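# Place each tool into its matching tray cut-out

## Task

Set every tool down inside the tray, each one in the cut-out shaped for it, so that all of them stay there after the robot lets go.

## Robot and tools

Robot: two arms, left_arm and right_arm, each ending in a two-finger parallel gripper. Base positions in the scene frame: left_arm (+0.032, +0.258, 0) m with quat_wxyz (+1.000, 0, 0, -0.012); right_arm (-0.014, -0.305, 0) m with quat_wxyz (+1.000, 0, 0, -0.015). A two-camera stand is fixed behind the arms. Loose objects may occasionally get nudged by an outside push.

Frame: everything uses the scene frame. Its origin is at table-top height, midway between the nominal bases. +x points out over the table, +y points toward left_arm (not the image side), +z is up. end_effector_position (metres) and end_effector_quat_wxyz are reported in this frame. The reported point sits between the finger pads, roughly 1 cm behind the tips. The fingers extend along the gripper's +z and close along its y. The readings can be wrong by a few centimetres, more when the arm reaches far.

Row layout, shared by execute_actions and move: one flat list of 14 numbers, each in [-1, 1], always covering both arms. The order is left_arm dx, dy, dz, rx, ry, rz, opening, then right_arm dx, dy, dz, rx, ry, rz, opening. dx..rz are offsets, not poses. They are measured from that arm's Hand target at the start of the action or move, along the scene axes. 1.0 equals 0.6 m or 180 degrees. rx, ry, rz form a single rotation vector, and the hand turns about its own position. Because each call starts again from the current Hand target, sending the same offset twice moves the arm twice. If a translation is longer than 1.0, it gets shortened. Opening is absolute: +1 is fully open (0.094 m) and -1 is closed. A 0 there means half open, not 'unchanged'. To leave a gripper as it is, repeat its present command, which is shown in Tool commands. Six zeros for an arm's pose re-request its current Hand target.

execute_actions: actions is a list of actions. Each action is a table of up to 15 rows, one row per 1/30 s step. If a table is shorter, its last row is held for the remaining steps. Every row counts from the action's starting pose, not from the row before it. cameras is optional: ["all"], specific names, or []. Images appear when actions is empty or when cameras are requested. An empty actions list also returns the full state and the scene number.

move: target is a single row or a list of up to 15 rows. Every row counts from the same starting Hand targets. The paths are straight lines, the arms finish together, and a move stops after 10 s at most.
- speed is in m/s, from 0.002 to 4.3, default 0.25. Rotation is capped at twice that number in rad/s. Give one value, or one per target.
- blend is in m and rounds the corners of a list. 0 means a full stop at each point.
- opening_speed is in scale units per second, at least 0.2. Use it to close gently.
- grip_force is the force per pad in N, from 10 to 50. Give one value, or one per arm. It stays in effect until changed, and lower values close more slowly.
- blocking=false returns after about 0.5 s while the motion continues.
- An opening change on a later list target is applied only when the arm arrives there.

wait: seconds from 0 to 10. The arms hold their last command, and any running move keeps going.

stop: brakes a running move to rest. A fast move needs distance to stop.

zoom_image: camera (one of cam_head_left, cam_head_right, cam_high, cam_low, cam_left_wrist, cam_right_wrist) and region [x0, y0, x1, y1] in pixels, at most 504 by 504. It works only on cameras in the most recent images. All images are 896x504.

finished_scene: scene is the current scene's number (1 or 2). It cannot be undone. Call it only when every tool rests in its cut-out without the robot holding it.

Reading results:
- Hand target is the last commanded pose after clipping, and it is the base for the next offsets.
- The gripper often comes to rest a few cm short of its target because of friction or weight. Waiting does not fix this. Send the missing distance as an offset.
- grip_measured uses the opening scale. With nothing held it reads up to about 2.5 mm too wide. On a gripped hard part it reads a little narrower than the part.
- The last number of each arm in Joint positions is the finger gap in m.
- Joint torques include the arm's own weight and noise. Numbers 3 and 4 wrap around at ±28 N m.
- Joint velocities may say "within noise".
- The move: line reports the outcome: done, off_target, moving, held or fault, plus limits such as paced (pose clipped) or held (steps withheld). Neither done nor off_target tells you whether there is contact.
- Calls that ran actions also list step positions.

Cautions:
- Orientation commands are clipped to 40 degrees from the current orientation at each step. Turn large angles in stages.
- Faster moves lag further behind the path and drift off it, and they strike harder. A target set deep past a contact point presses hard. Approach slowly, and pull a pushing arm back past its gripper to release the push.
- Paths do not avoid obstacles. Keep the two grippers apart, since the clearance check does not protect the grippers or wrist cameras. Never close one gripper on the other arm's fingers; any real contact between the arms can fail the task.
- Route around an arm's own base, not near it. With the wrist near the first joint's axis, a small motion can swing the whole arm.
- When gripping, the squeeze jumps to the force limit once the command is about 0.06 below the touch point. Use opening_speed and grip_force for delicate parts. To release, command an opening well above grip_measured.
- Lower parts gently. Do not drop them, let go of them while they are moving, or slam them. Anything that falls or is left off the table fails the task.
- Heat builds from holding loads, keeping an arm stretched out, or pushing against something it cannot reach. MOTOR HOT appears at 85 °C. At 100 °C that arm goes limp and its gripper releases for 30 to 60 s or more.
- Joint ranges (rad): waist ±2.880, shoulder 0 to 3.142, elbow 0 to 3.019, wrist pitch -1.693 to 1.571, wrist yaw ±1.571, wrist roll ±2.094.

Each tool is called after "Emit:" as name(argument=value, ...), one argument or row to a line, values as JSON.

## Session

Emit:
execute_actions(
  actions=[],
)

Emit:
zoom_image(
  camera="cam_high",
  region=[340, 140, 600, 340],
)

Scene clock: 0.00 s.
left_arm: end_effector_position=(+0.0579, -0.0790, +0.1799) grip_measured=+1.000 end_effector_quat_wxyz=(+0.055, +0.765, +0.308, -0.563) | right_arm: end_effector_position=(+0.5348, -0.2186, +0.1670) grip_measured=+1.000 end_effector_quat_wxyz=(+0.075, +0.496, +0.864, -0.044)
Joint positions: left_arm=[-0.969 1.351 0.798 -1.265 1.19 1.551 0.094] | right_arm=[0.239 1.782 1.586 -1.322 0.166 1.246 0.094]
Joint velocities: within noise
Joint torques (N m): no reading
Motor temperatures (°C): left_arm=[21 23 27 20 19 20 26] | right_arm=[21 23 26 21 19 19 22]
Heat: left arm: hottest elbow 27 °C; right arm: hottest elbow 26 °C.
Hand target: left_arm +0.0619, -0.0853, +0.1873; +0.065, +0.768, +0.302, -0.561 | right_arm +0.5426, -0.2170, +0.1793; +0.086, +0.497, +0.863, -0.034
Tool commands: left_gripper/opening=+1.0 right_gripper/opening=+1.0

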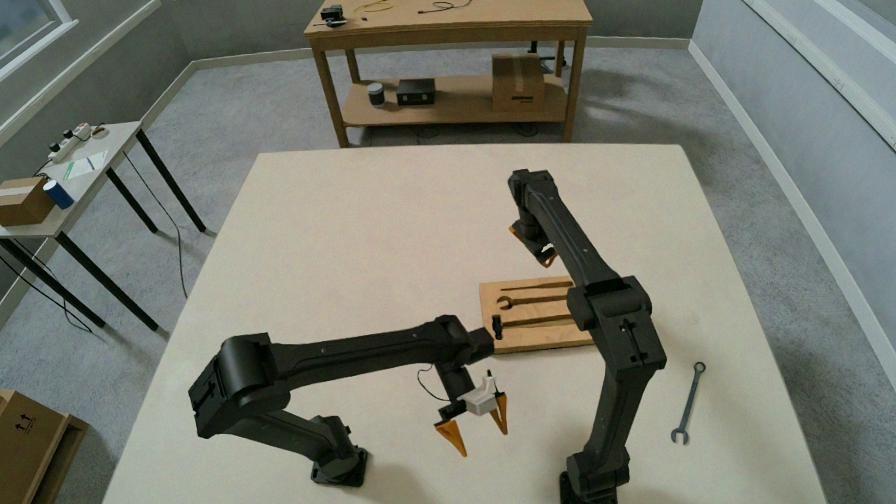

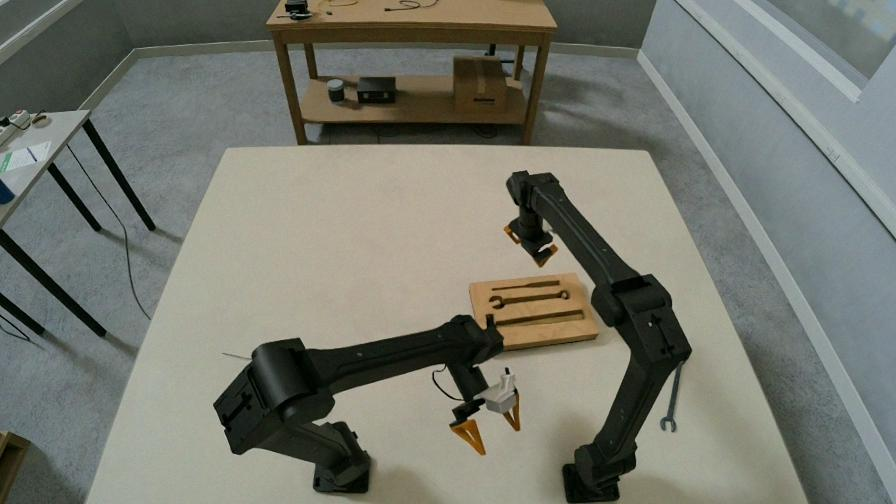

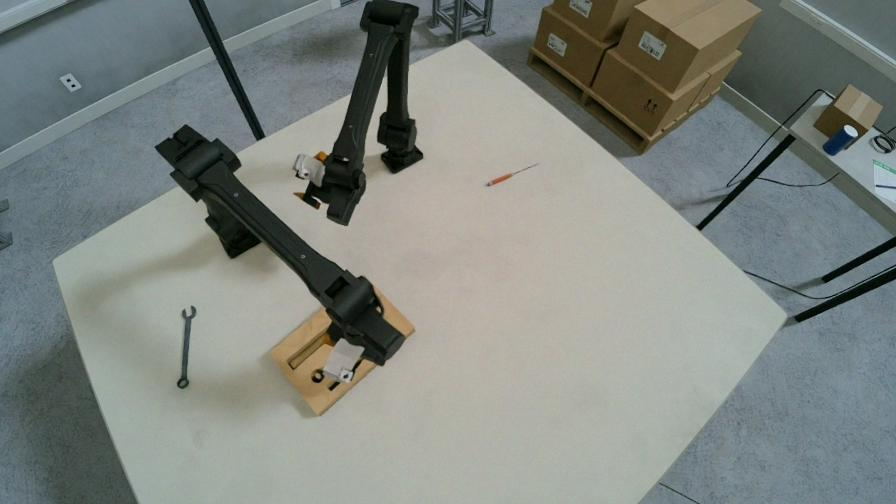

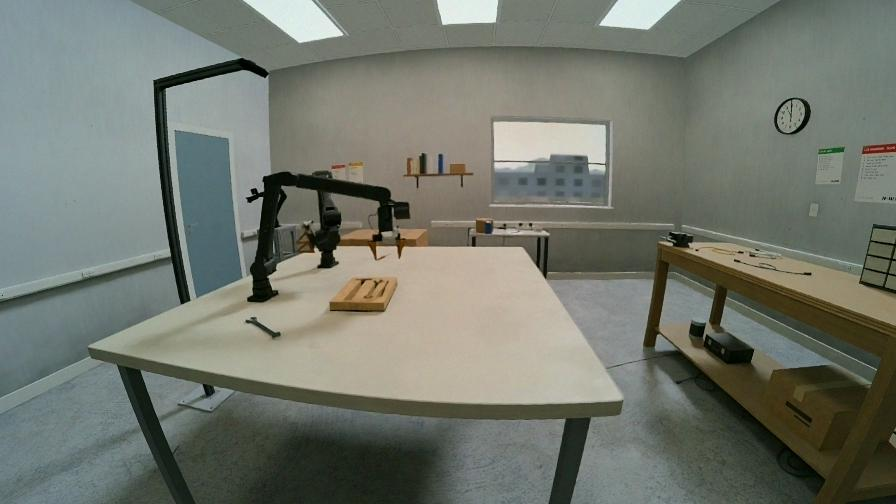

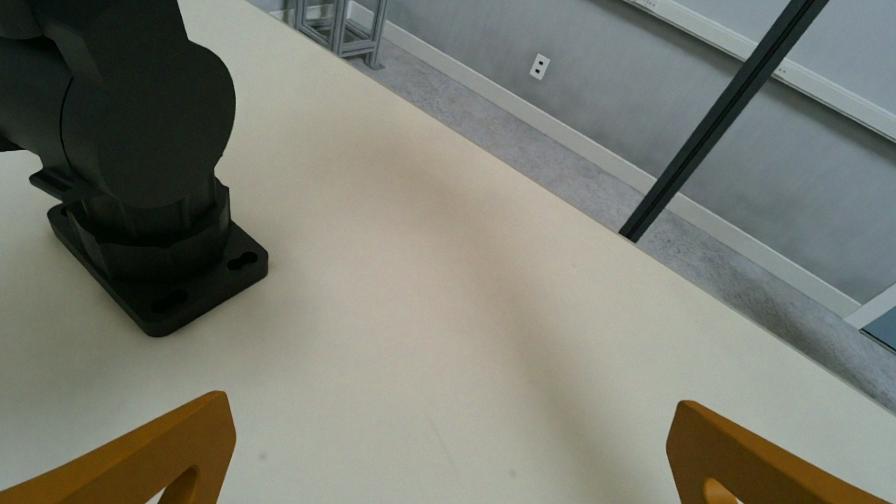

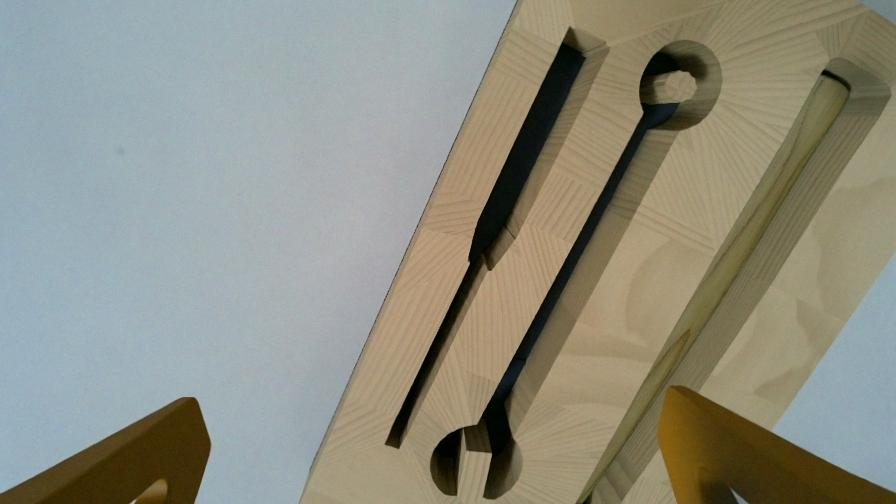

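Scaled by 1.938 from the camera's 896x504 image, which has a finer 1280x720 frame.

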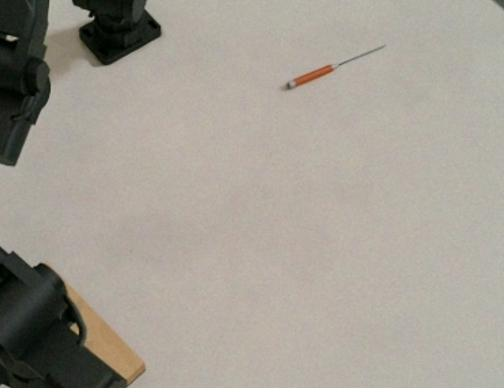

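Emit:
execute_actions(
  actions=[],
  cameras=["cam_high","cam_head_left","cam_left_wrist","cam_right_wrist"],
)

Scene clock: 46.43 s.
left_arm: end_effector_position=(+0.0579, -0.0790, +0.1799) grip_measured=+1.000 end_effector_quat_wxyz=(+0.055, +0.765, +0.308, -0.563) | right_arm: end_effector_position=(+0.5348, -0.2186, +0.1670) grip_measured=+1.000 end_effector_quat_wxyz=(+0.075, +0.496, +0.864, -0.044)
Joint positions: left_arm=[-0.969 1.351 0.798 -1.265 1.19 1.551 0.094] | right_arm=[0.239 1.782 1.586 -1.322 0.166 1.246 0.094]
Joint velocities: within noise
Joint torques (N m): left_arm=[-0.32 -8.29 8.44 -0.28 0.71 -0.05] | right_arm=[0.26 -11.28 9.95 -0.21 0.18 -0.06]
Motor temperatures (°C): left_arm=[21 25 35 20 20 20 25] | right_arm=[21 25 29 21 19 19 22]
Heat: left arm: hottest elbow 35 °C; right arm: hottest elbow 29 °C.
Hand target: left_arm +0.0619, -0.0853, +0.1873; +0.065, +0.768, +0.302, -0.561 | right_arm +0.5426, -0.2170, +0.1793; +0.086, +0.497, +0.863, -0.034
Tool commands: left_gripper/opening=+1.0 right_gripper/opening=+1.0
Images, in order (width x height): cam_head_left 896x504, cam_high 896x504, cam_left_wrist 896x504, cam_right_wrist 896x504.

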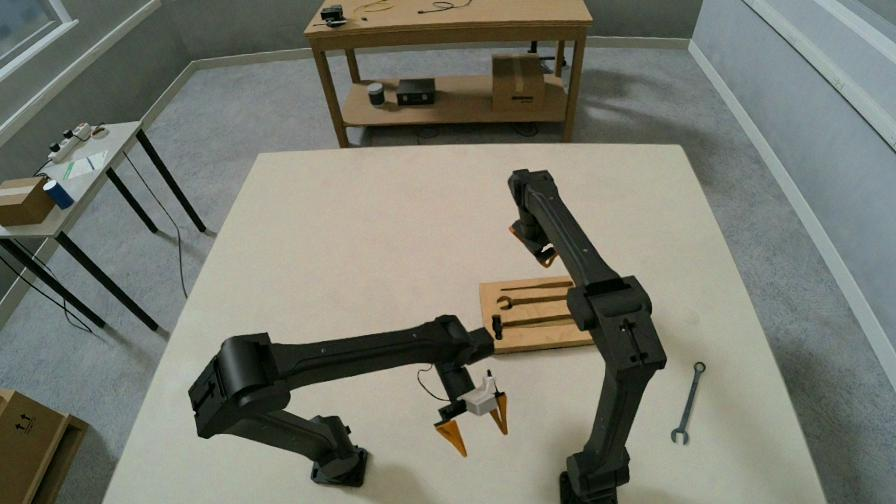

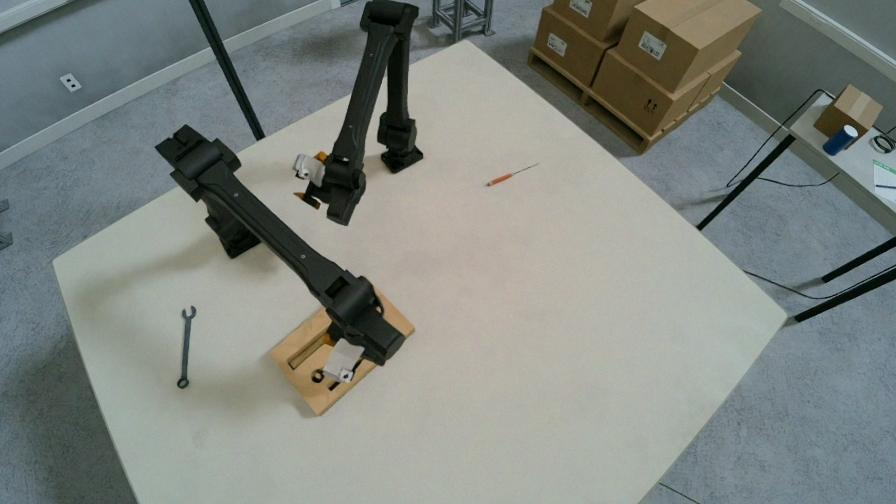

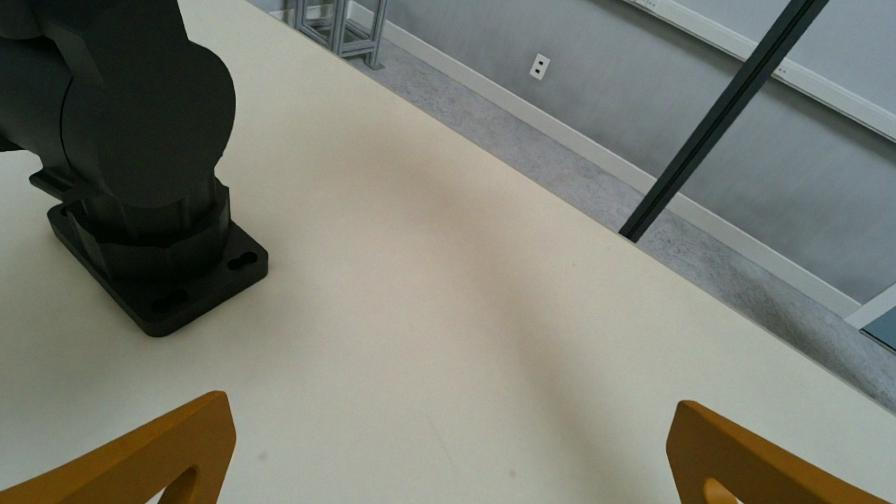

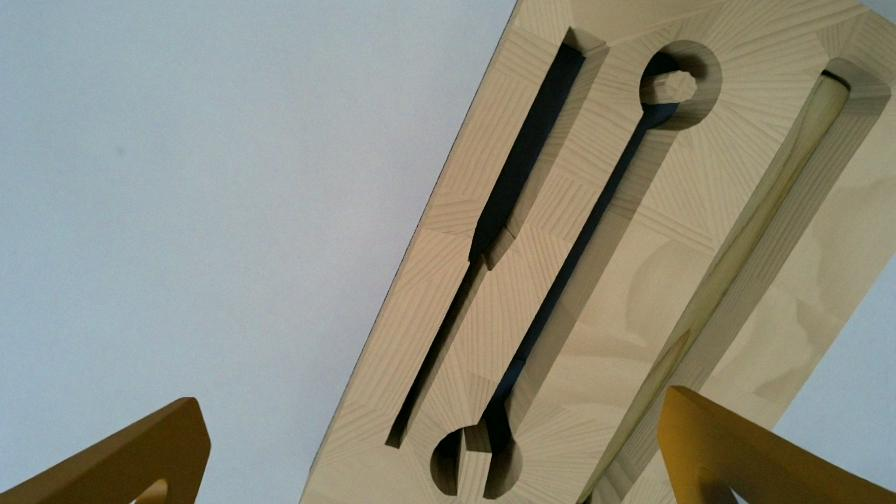

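Emit:
move(
  target=[
    [0.3968,0.1922,0.1045,0.3307,-0.2180,0.2765,1,-0.244,-0.344,0.07,0.0187,0.023,0.0687,1],
    [0.4135,0.892,0.0545,0.3307,-0.2180,0.2765,1,-0.488,-0.688,0.068,0.0373,0.0460,0.1374,1],
  ],
  blend=[0.05,0],
  cameras=["all"],
)

Scene clock: 101.57 s.
left_arm: end_effector_position=(+0.2929, +0.4375, +0.1978) grip_measured=+1.000 end_effector_quat_wxyz=(-0.010, +0.640, +0.767, -0.031) | right_arm: end_effector_position=(+0.2395, -0.6165, +0.2001) grip_measured=+1.000 end_effector_quat_wxyz=(-0.018, +0.304, +0.952, +0.011)
Joint positions: left_arm=[0.626 1.224 1.054 -1.467 -0.002 1.994 0.094] | right_arm=[-0.855 1.431 1.255 -1.436 0.002 -0.266 0.094]
Joint torques (N m): left_arm=[-0.09 -7.77 12.22 0.12 0.16 0.04] | right_arm=[0.09 -6.42 12.68 -0.72 -0.06 -0.16]
Heat: left arm: hottest elbow 39 °C; right arm: hottest elbow 31 °C.
Hand target: left_arm +0.3101, +0.4499, +0.2198; +0.000, +0.643, +0.766, -0.001 | right_arm +0.2497, -0.6298, +0.2202; +0.001, +0.301, +0.953, +0.000
Off the commanded pose: left_arm 0.031 m, 4 deg | right_arm 0.026 m, 3 deg.
move: off_target (left_arm, right_arm)

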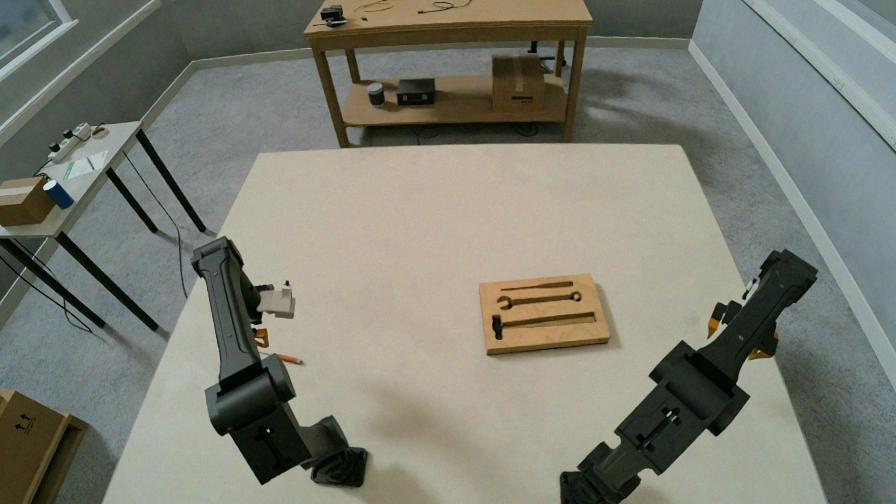

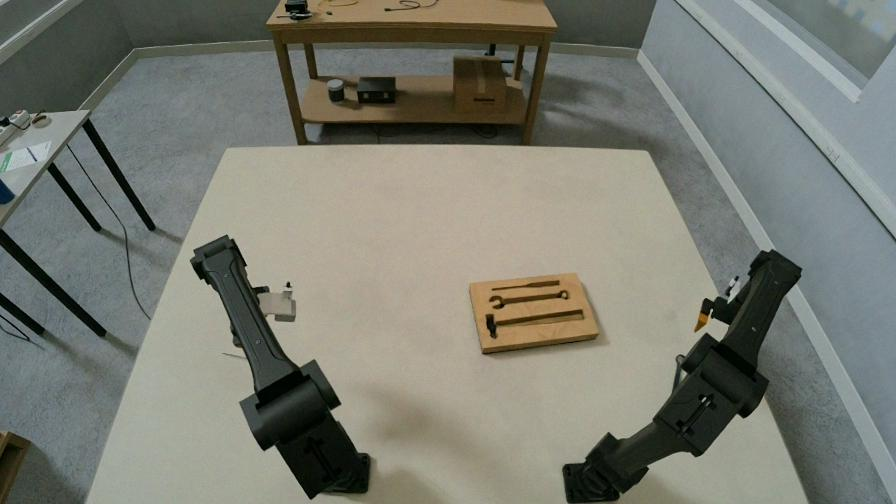

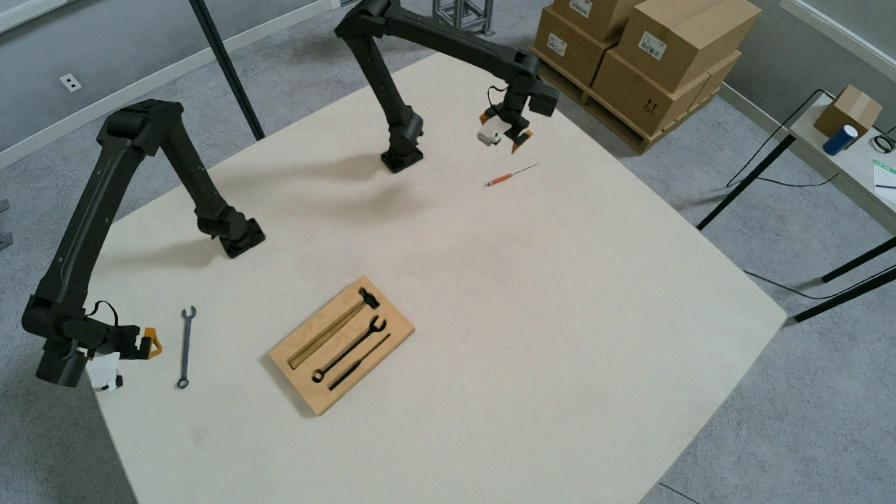

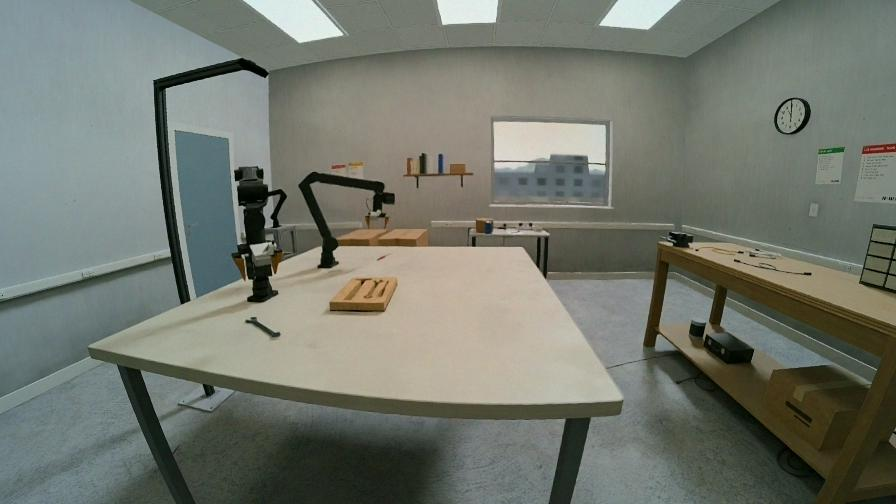

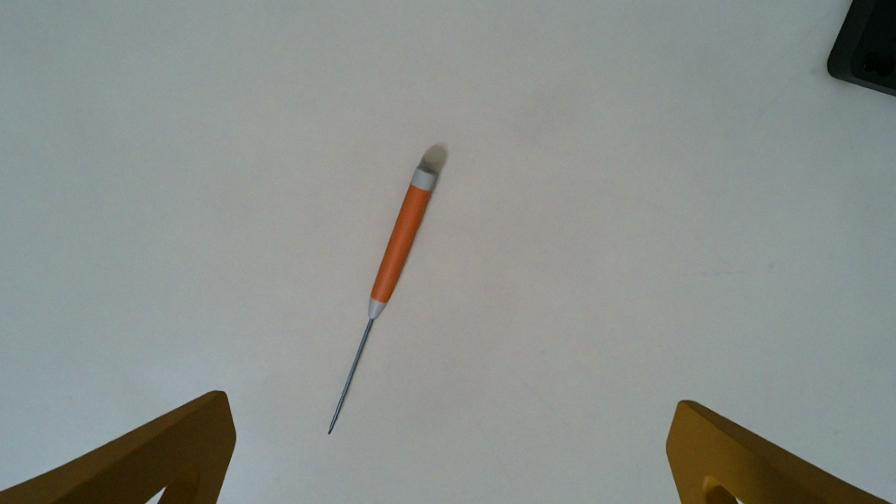

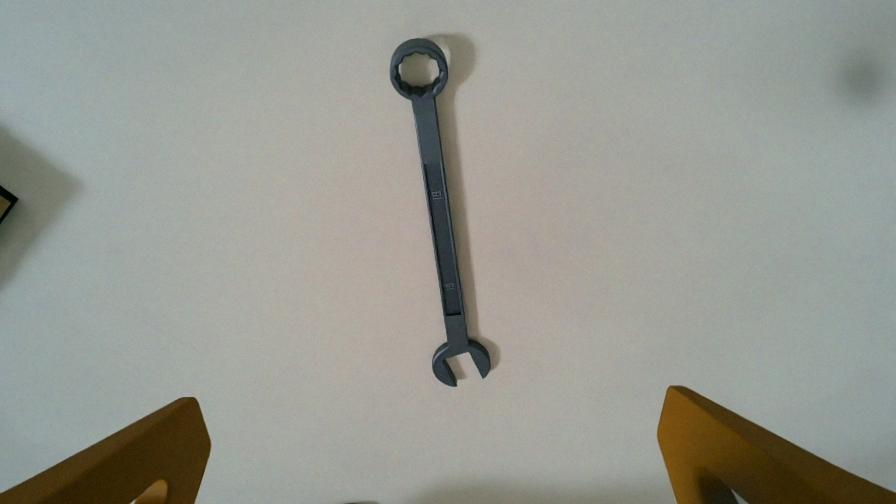

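Emit:
move(
  target=[-0.0073,0.0502,-0.1997,0,0,0.883,1,-0.0968,0.0803,-0.217,0,0,0.038,1],
  speed=0.3,
  cameras=["cam_high","cam_left_wrist","cam_right_wrist"],
)

Scene clock: 151.80 s.
left_arm: end_effector_position=(+0.3097, +0.4763, +0.1065) grip_measured=+1.000 end_effector_quat_wxyz=(+0.006, -0.626, +0.780, -0.001) | right_arm: end_effector_position=(+0.1946, -0.5787, +0.0874) grip_measured=+1.000 end_effector_quat_wxyz=(-0.008, +0.242, +0.970, +0.005)
Joint positions: left_arm=[0.691 1.347 0.914 -1.126 0.001 -0.685 0.094] | right_arm=[-0.886 1.368 0.878 -1.1 0.002 -0.428 0.094]
Joint torques (N m): left_arm=[0.91 -8.35 7.06 0.5 -0.13 -0.16] | right_arm=[-0.62 -6.07 6.54 0.16 -0.05 -0.15]
Motor temperatures (°C): left_arm=[21 25 47 20 20 20 24] | right_arm=[21 25 35 21 19 19 21]
Heat: left arm: hottest elbow 47 °C; right arm: hottest elbow 35 °C.
Hand target: left_arm +0.3055, +0.4800, +0.1000; +0.001, -0.635, +0.772, +0.000 | right_arm +0.1916, -0.5816, +0.0899; +0.000, +0.244, +0.970, +0.000
Off the commanded pose: left_arm 0.008 m, 1 deg | right_arm 0.005 m, 1 deg.
move: done
Images, in order (width x height): cam_high 896x504, cam_left_wrist 896x504, cam_right_wrist 896x504.

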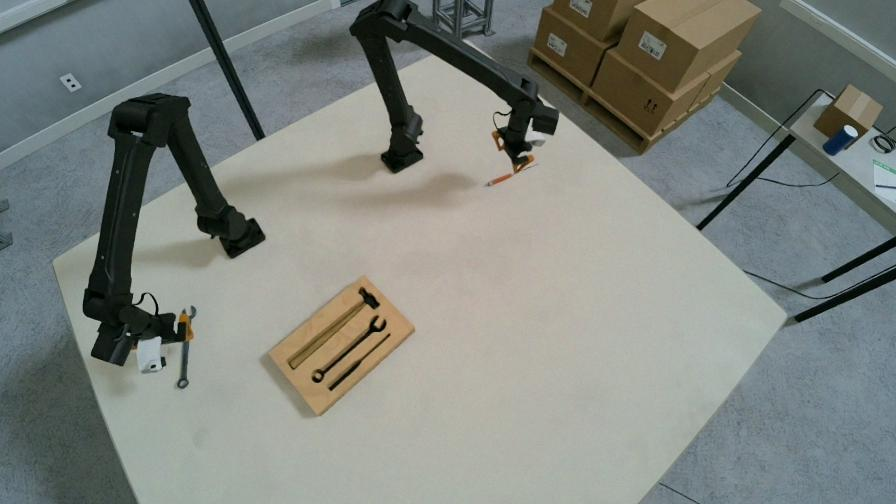

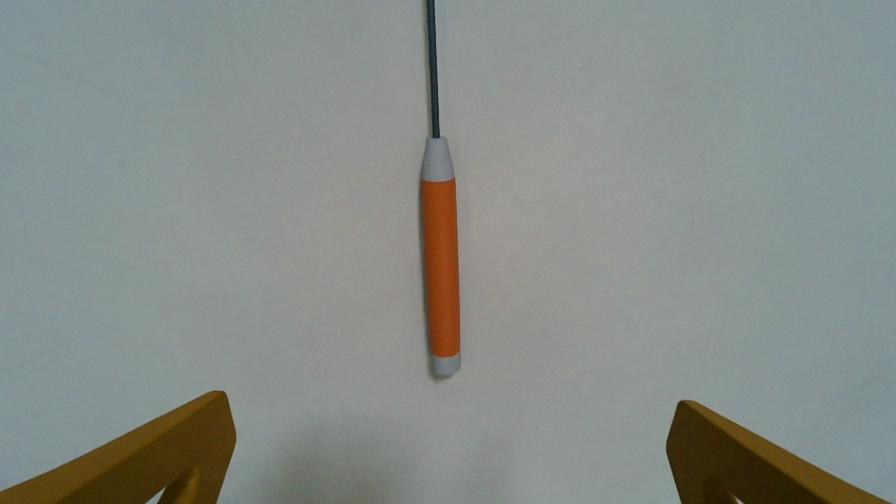

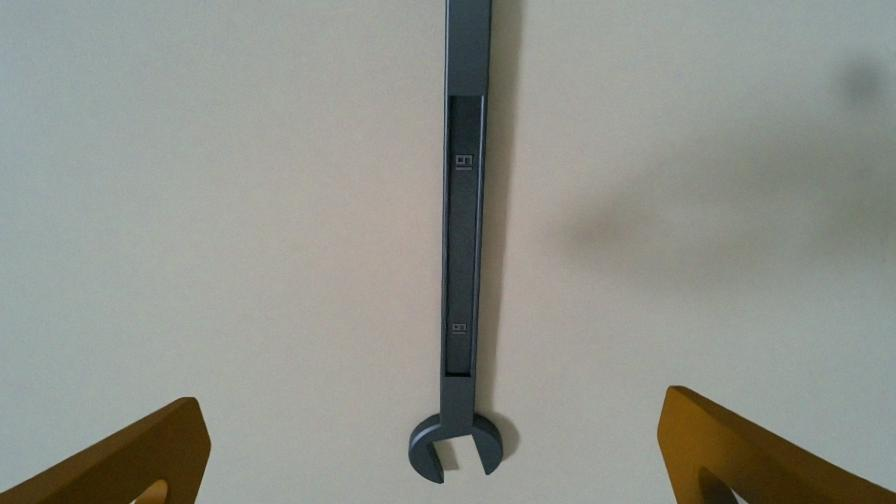

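Emit:
move(
  target=[-0.0042,-0.0075,-0.1383,0,0,0.0106,1,0,-0.014,-0.1217,0,0,-0.003,1],
  speed=0.12,
  cameras=["cam_left_wrist","cam_right_wrist"],
)

Emit:
move(
  target=[0,0,0,0,0,0,-0.9,0,0,0,0,0,0,-0.85],
  opening_speed=0.6,
  cameras=["cam_left_wrist","cam_right_wrist"],
)

Scene clock: 195.43 s.
left_arm: end_effector_position=(+0.3056, +0.4730, +0.0202) grip_measured=+1.000 end_effector_quat_wxyz=(+0.001, -0.641, +0.768, -0.001) | right_arm: end_effector_position=(+0.1949, -0.5875, +0.0196) grip_measured=+1.000 end_effector_quat_wxyz=(-0.002, +0.246, +0.969, +0.000)
Joint positions: left_arm=[0.691 1.481 0.782 -0.87 0.001 -0.724 0.094] | right_arm=[-0.901 1.493 0.794 -0.875 0.002 -0.433 0.094]
Joint torques (N m): left_arm=[0.44 -9.29 6.17 0.5 -0.14 -0.15] | right_arm=[-0.67 -5.48 5.68 0.18 -0.05 -0.12]
Motor temperatures (°C): left_arm=[21 24 40 20 20 20 24] | right_arm=[21 25 33 21 19 19 21]
Heat: left arm: hottest elbow 40 °C; right arm: hottest elbow 33 °C.
Hand target: left_arm +0.3030, +0.4755, +0.0170; +0.001, -0.648, +0.762, +0.000 | right_arm +0.1916, -0.5900, +0.0169; +0.000, +0.248, +0.969, +0.000
Off the commanded pose: left_arm 0.005 m, 1 deg | right_arm 0.005 m, 0 deg.
move: done
Images, in order (width x height): cam_left_wrist 896x504, cam_right_wrist 896x504.

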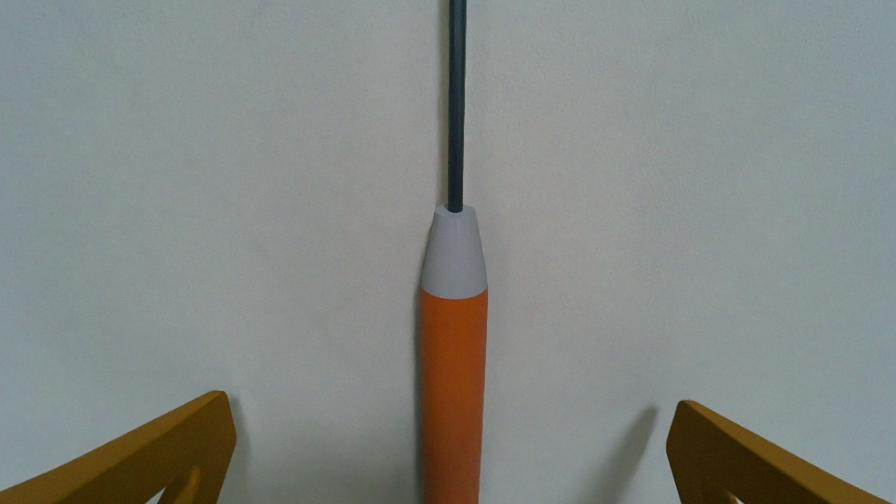

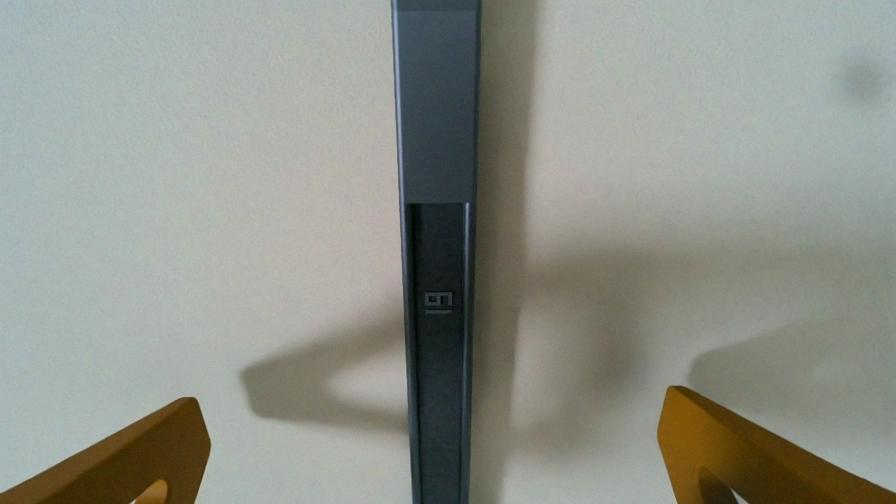

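Scene clock: 198.80 s.
left_arm: end_effector_position=(+0.3056, +0.4730, +0.0202) grip_measured=-0.763 end_effector_quat_wxyz=(+0.001, -0.641, +0.767, -0.001) | right_arm: end_effector_position=(+0.1955, -0.5889, +0.0209) grip_measured=-0.848 end_effector_quat_wxyz=(+0.002, +0.246, +0.969, -0.002)
Joint positions: left_arm=[0.691 1.481 0.782 -0.87 0.001 -0.725 0.011] | right_arm=[-0.902 1.489 0.794 -0.87 0.001 -0.434 0.007]
Joint torques (N m): left_arm=[0.5 -9.29 6.2 0.5 -0.15 -0.16] | right_arm=[-0.44 -5.25 5.89 0.03 -0.05 -0.14]
Heat: left arm: hottest elbow 40 °C; right arm: hottest elbow 33 °C.
Hand target: left_arm +0.3030, +0.4755, +0.0170; +0.001, -0.648, +0.762, +0.000 | right_arm +0.1917, -0.5900, +0.0170; +0.000, +0.248, +0.969, +0.000
Off the commanded pose: left_arm 0.005 m, 1 deg | right_arm 0.006 m, 0 deg.
move: done
Images, in order (width x height): cam_left_wrist 896x504, cam_right_wrist 896x504.

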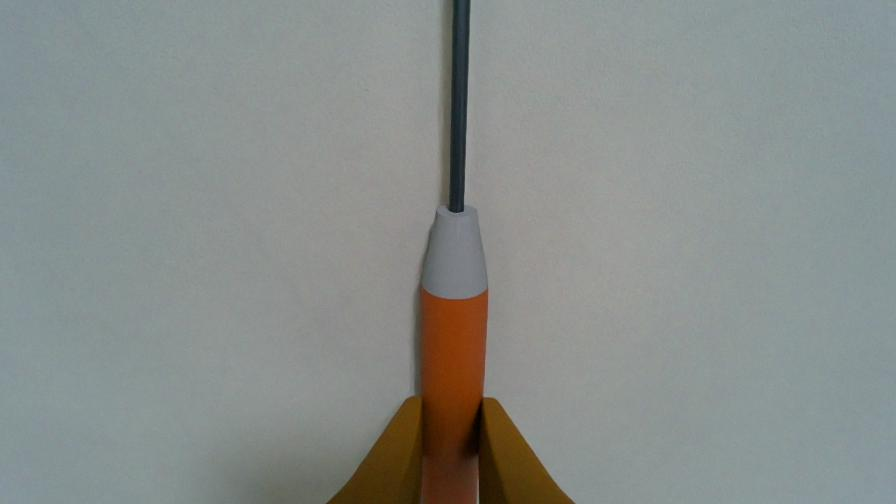

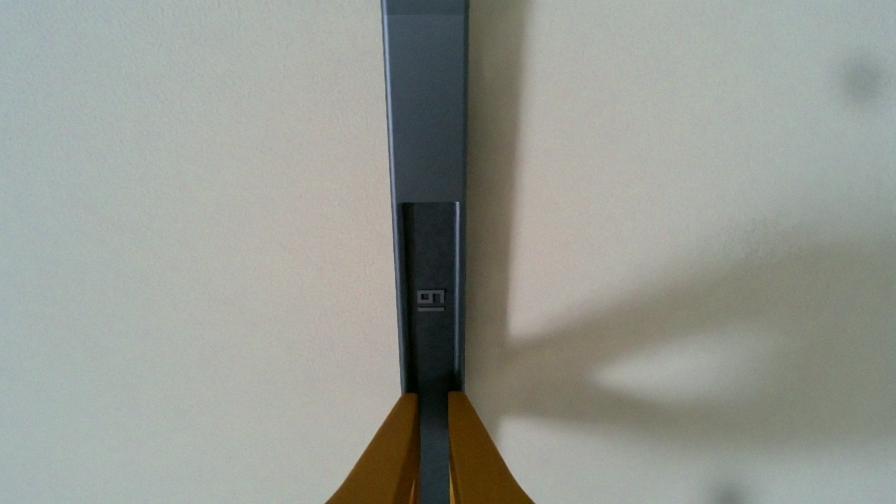

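Emit:
move(
  target=[
    [0,0,0.15,0,0,0,-0.95,0,0,0.17,0,0,0,-1],
    [0.095,-0.5425,0.15,0,0,0.096,-0.95,0.4712,0.5993,0.255,0,0,-0.302,-1],
    [0.095,-0.5425,0.003,0,0,0.096,-0.95,0.4712,0.5993,0.255,0,0,-0.302,-1],
  ],
  speed=[0.15,0.25,0.1],
  blend=[0.03,0.02,0],
  cameras=["all"],
)

Scene clock: 225.03 s.
left_arm: end_effector_position=(+0.3609, +0.1516, +0.0215) grip_measured=-0.763 end_effector_quat_wxyz=(+0.000, +0.754, -0.657, +0.000) | right_arm: end_effector_position=(+0.4573, -0.2328, +0.1528) grip_measured=-0.988 end_effector_quat_wxyz=(-0.013, +0.660, +0.751, -0.014)
Joint positions: left_arm=[-0.287 1.473 0.779 -0.876 0.001 -2.019 0.011] | right_arm=[0.182 1.648 1.377 -1.338 -0.002 1.595 0.001]
Joint torques (N m): left_arm=[-0.79 -9.05 6.17 0.42 -0.21 -0.15] | right_arm=[0.21 -8.76 12.04 -0.65 0.16 0.03]
Heat: left arm: hottest elbow 38 °C; right arm: hottest elbow 33 °C.
Hand target: left_arm +0.3600, +0.1501, +0.0188; -0.001, +0.755, -0.656, +0.000 | right_arm +0.4745, -0.2305, +0.1700; +0.000, +0.664, +0.748, +0.000
Off the commanded pose: left_arm 0.003 m, 0 deg | right_arm 0.024 m, 2 deg.
move: off_target (right_arm)

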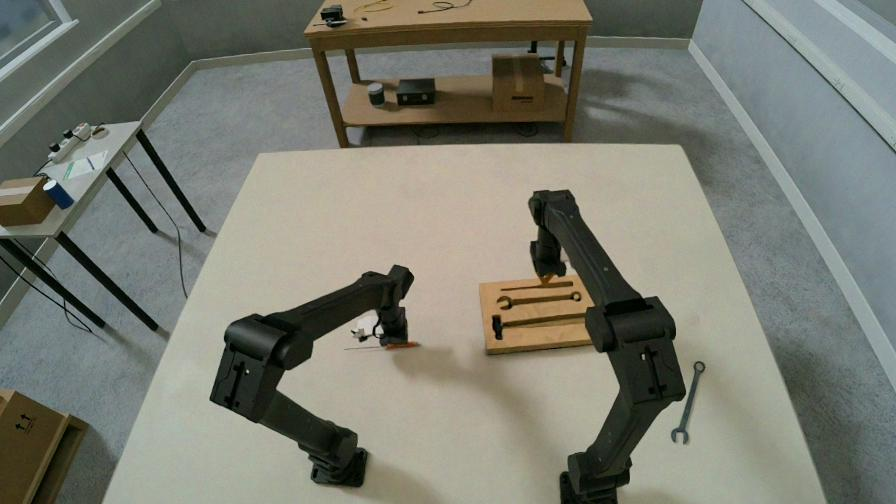

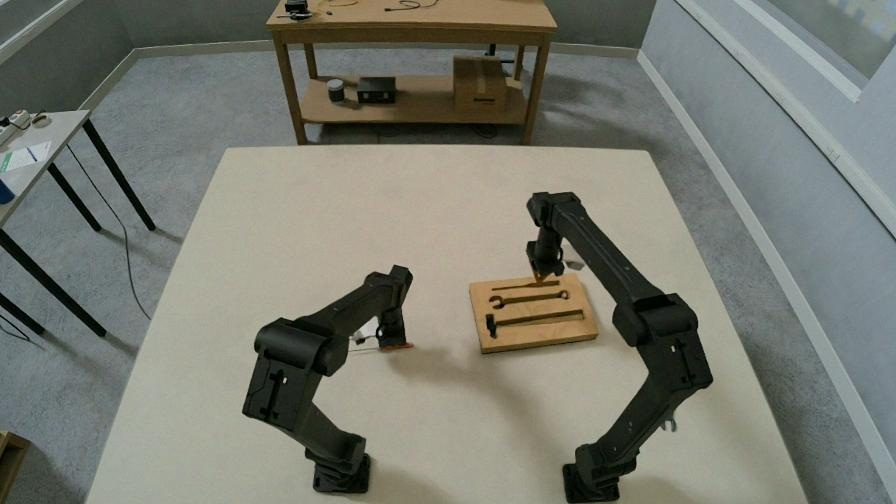

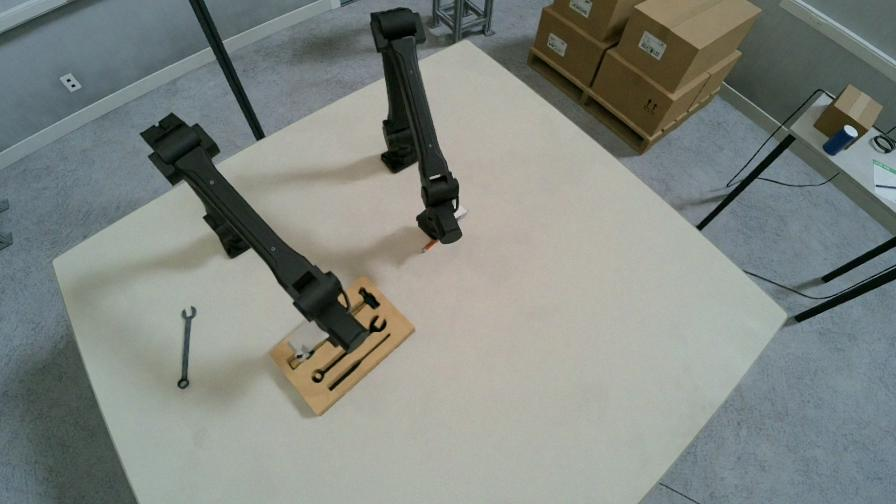

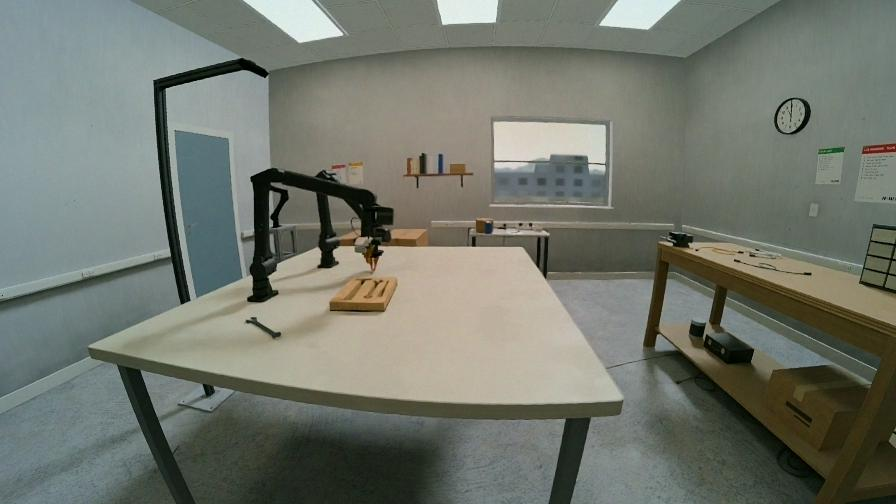

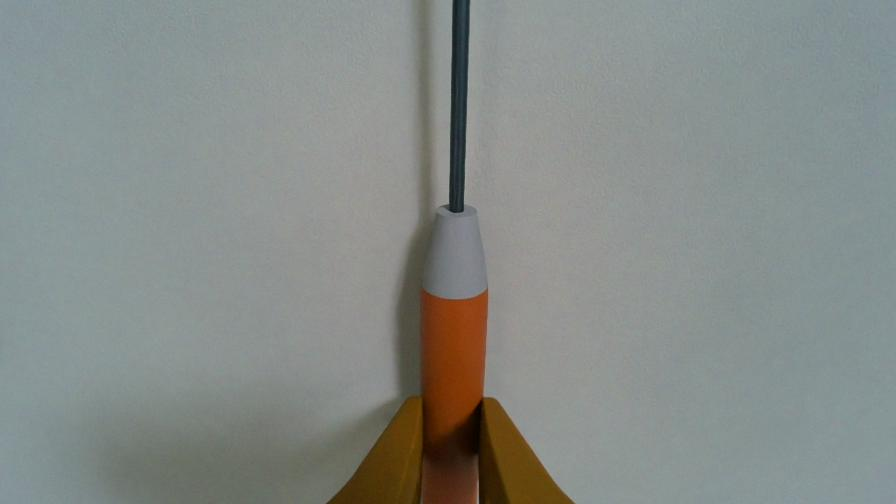

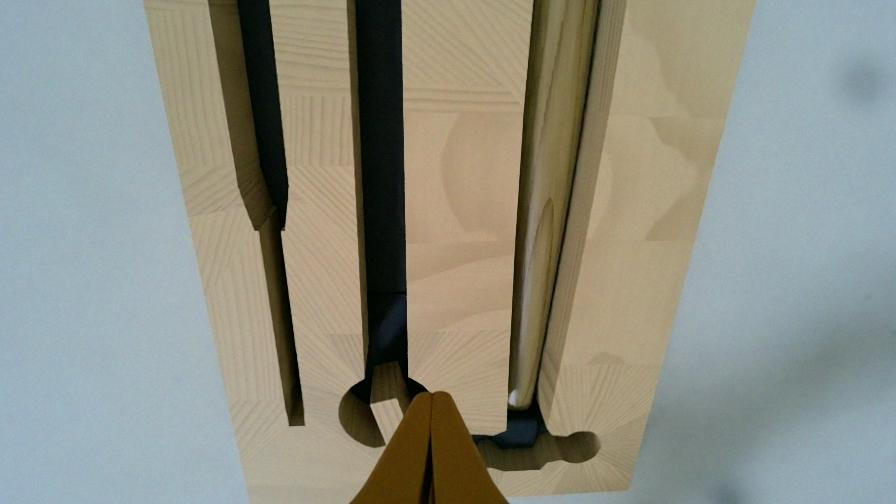

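Emit:
move(
  target=[
    [0,0,0,0,0,0,-0.45,0,0,0,0,0,0,0.1],
    [0,0,0.1,0,0,0,-0.45,0,0,0,0,0,0,0.1],
    [0,0,0.17,0,0,-0.5,0.0,-0.4715,-0.5992,-0.1167,0,0,0.302,0.1],
    [0,0,0.12,0,0,-0.997,0.0,-0.4715,-0.5992,-0.1167,0,0,0.302,0.1],
  ],
  speed=[0.15,0.15,0.35,0.35],
  blend=[0,0.03,0.02,0],
  cameras=["cam_left_wrist","cam_right_wrist"],
)

Scene clock: 263.20 s.
left_arm: end_effector_position=(+0.3550, +0.1538, +0.0917) grip_measured=-0.002 end_effector_quat_wxyz=(-0.003, +0.647, +0.763, -0.001) | right_arm: end_effector_position=(+0.1884, -0.5857, +0.0995) grip_measured=+0.098 end_effector_quat_wxyz=(-0.006, +0.252, +0.968, +0.003)
Joint positions: left_arm=[-0.287 1.341 0.865 -1.1 -0.001 1.096 0.047] | right_arm=[-0.912 1.353 0.899 -1.129 0.002 -0.433 0.052]
Joint torques (N m): left_arm=[-0.62 -7.88 8.1 0.43 0.16 0.01] | right_arm=[-0.15 -4.78 7.75 0.12 -0.07 -0.15]
Heat: left arm: hottest elbow 37 °C; right arm: hottest elbow 36 °C.
Hand target: left_arm +0.3600, +0.1501, +0.0908; +0.000, +0.652, +0.758, -0.001 | right_arm +0.1916, -0.5901, +0.1000; +0.000, +0.249, +0.969, +0.000
Off the commanded pose: left_arm 0.006 m, 1 deg | right_arm 0.005 m, 1 deg.
move: done; blend cut to 0 m at target 3; target 3's new opening was sent with left_arm's hand 0.034 m and 4 deg from that target
Images, in order (width x height): cam_left_wrist 896x504, cam_right_wrist 896x504.

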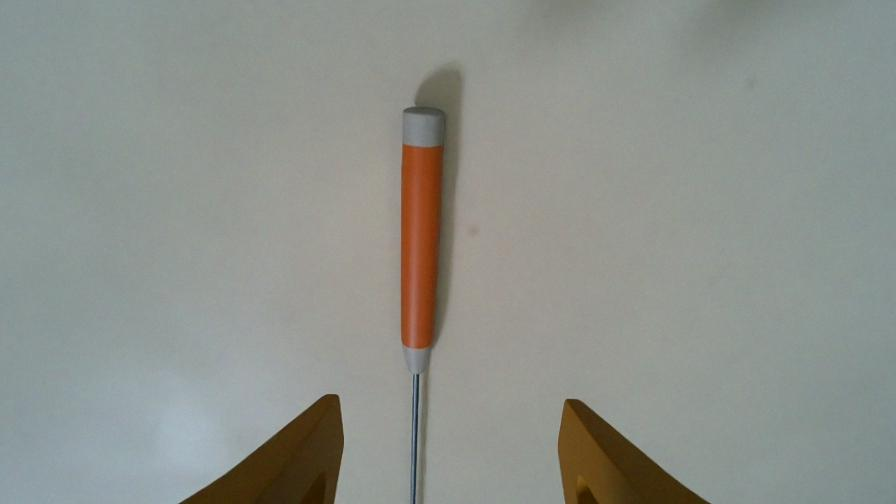

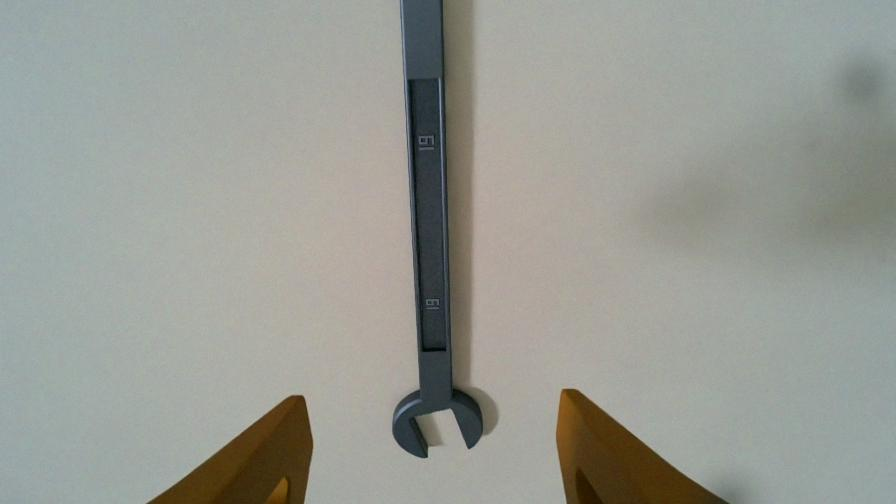

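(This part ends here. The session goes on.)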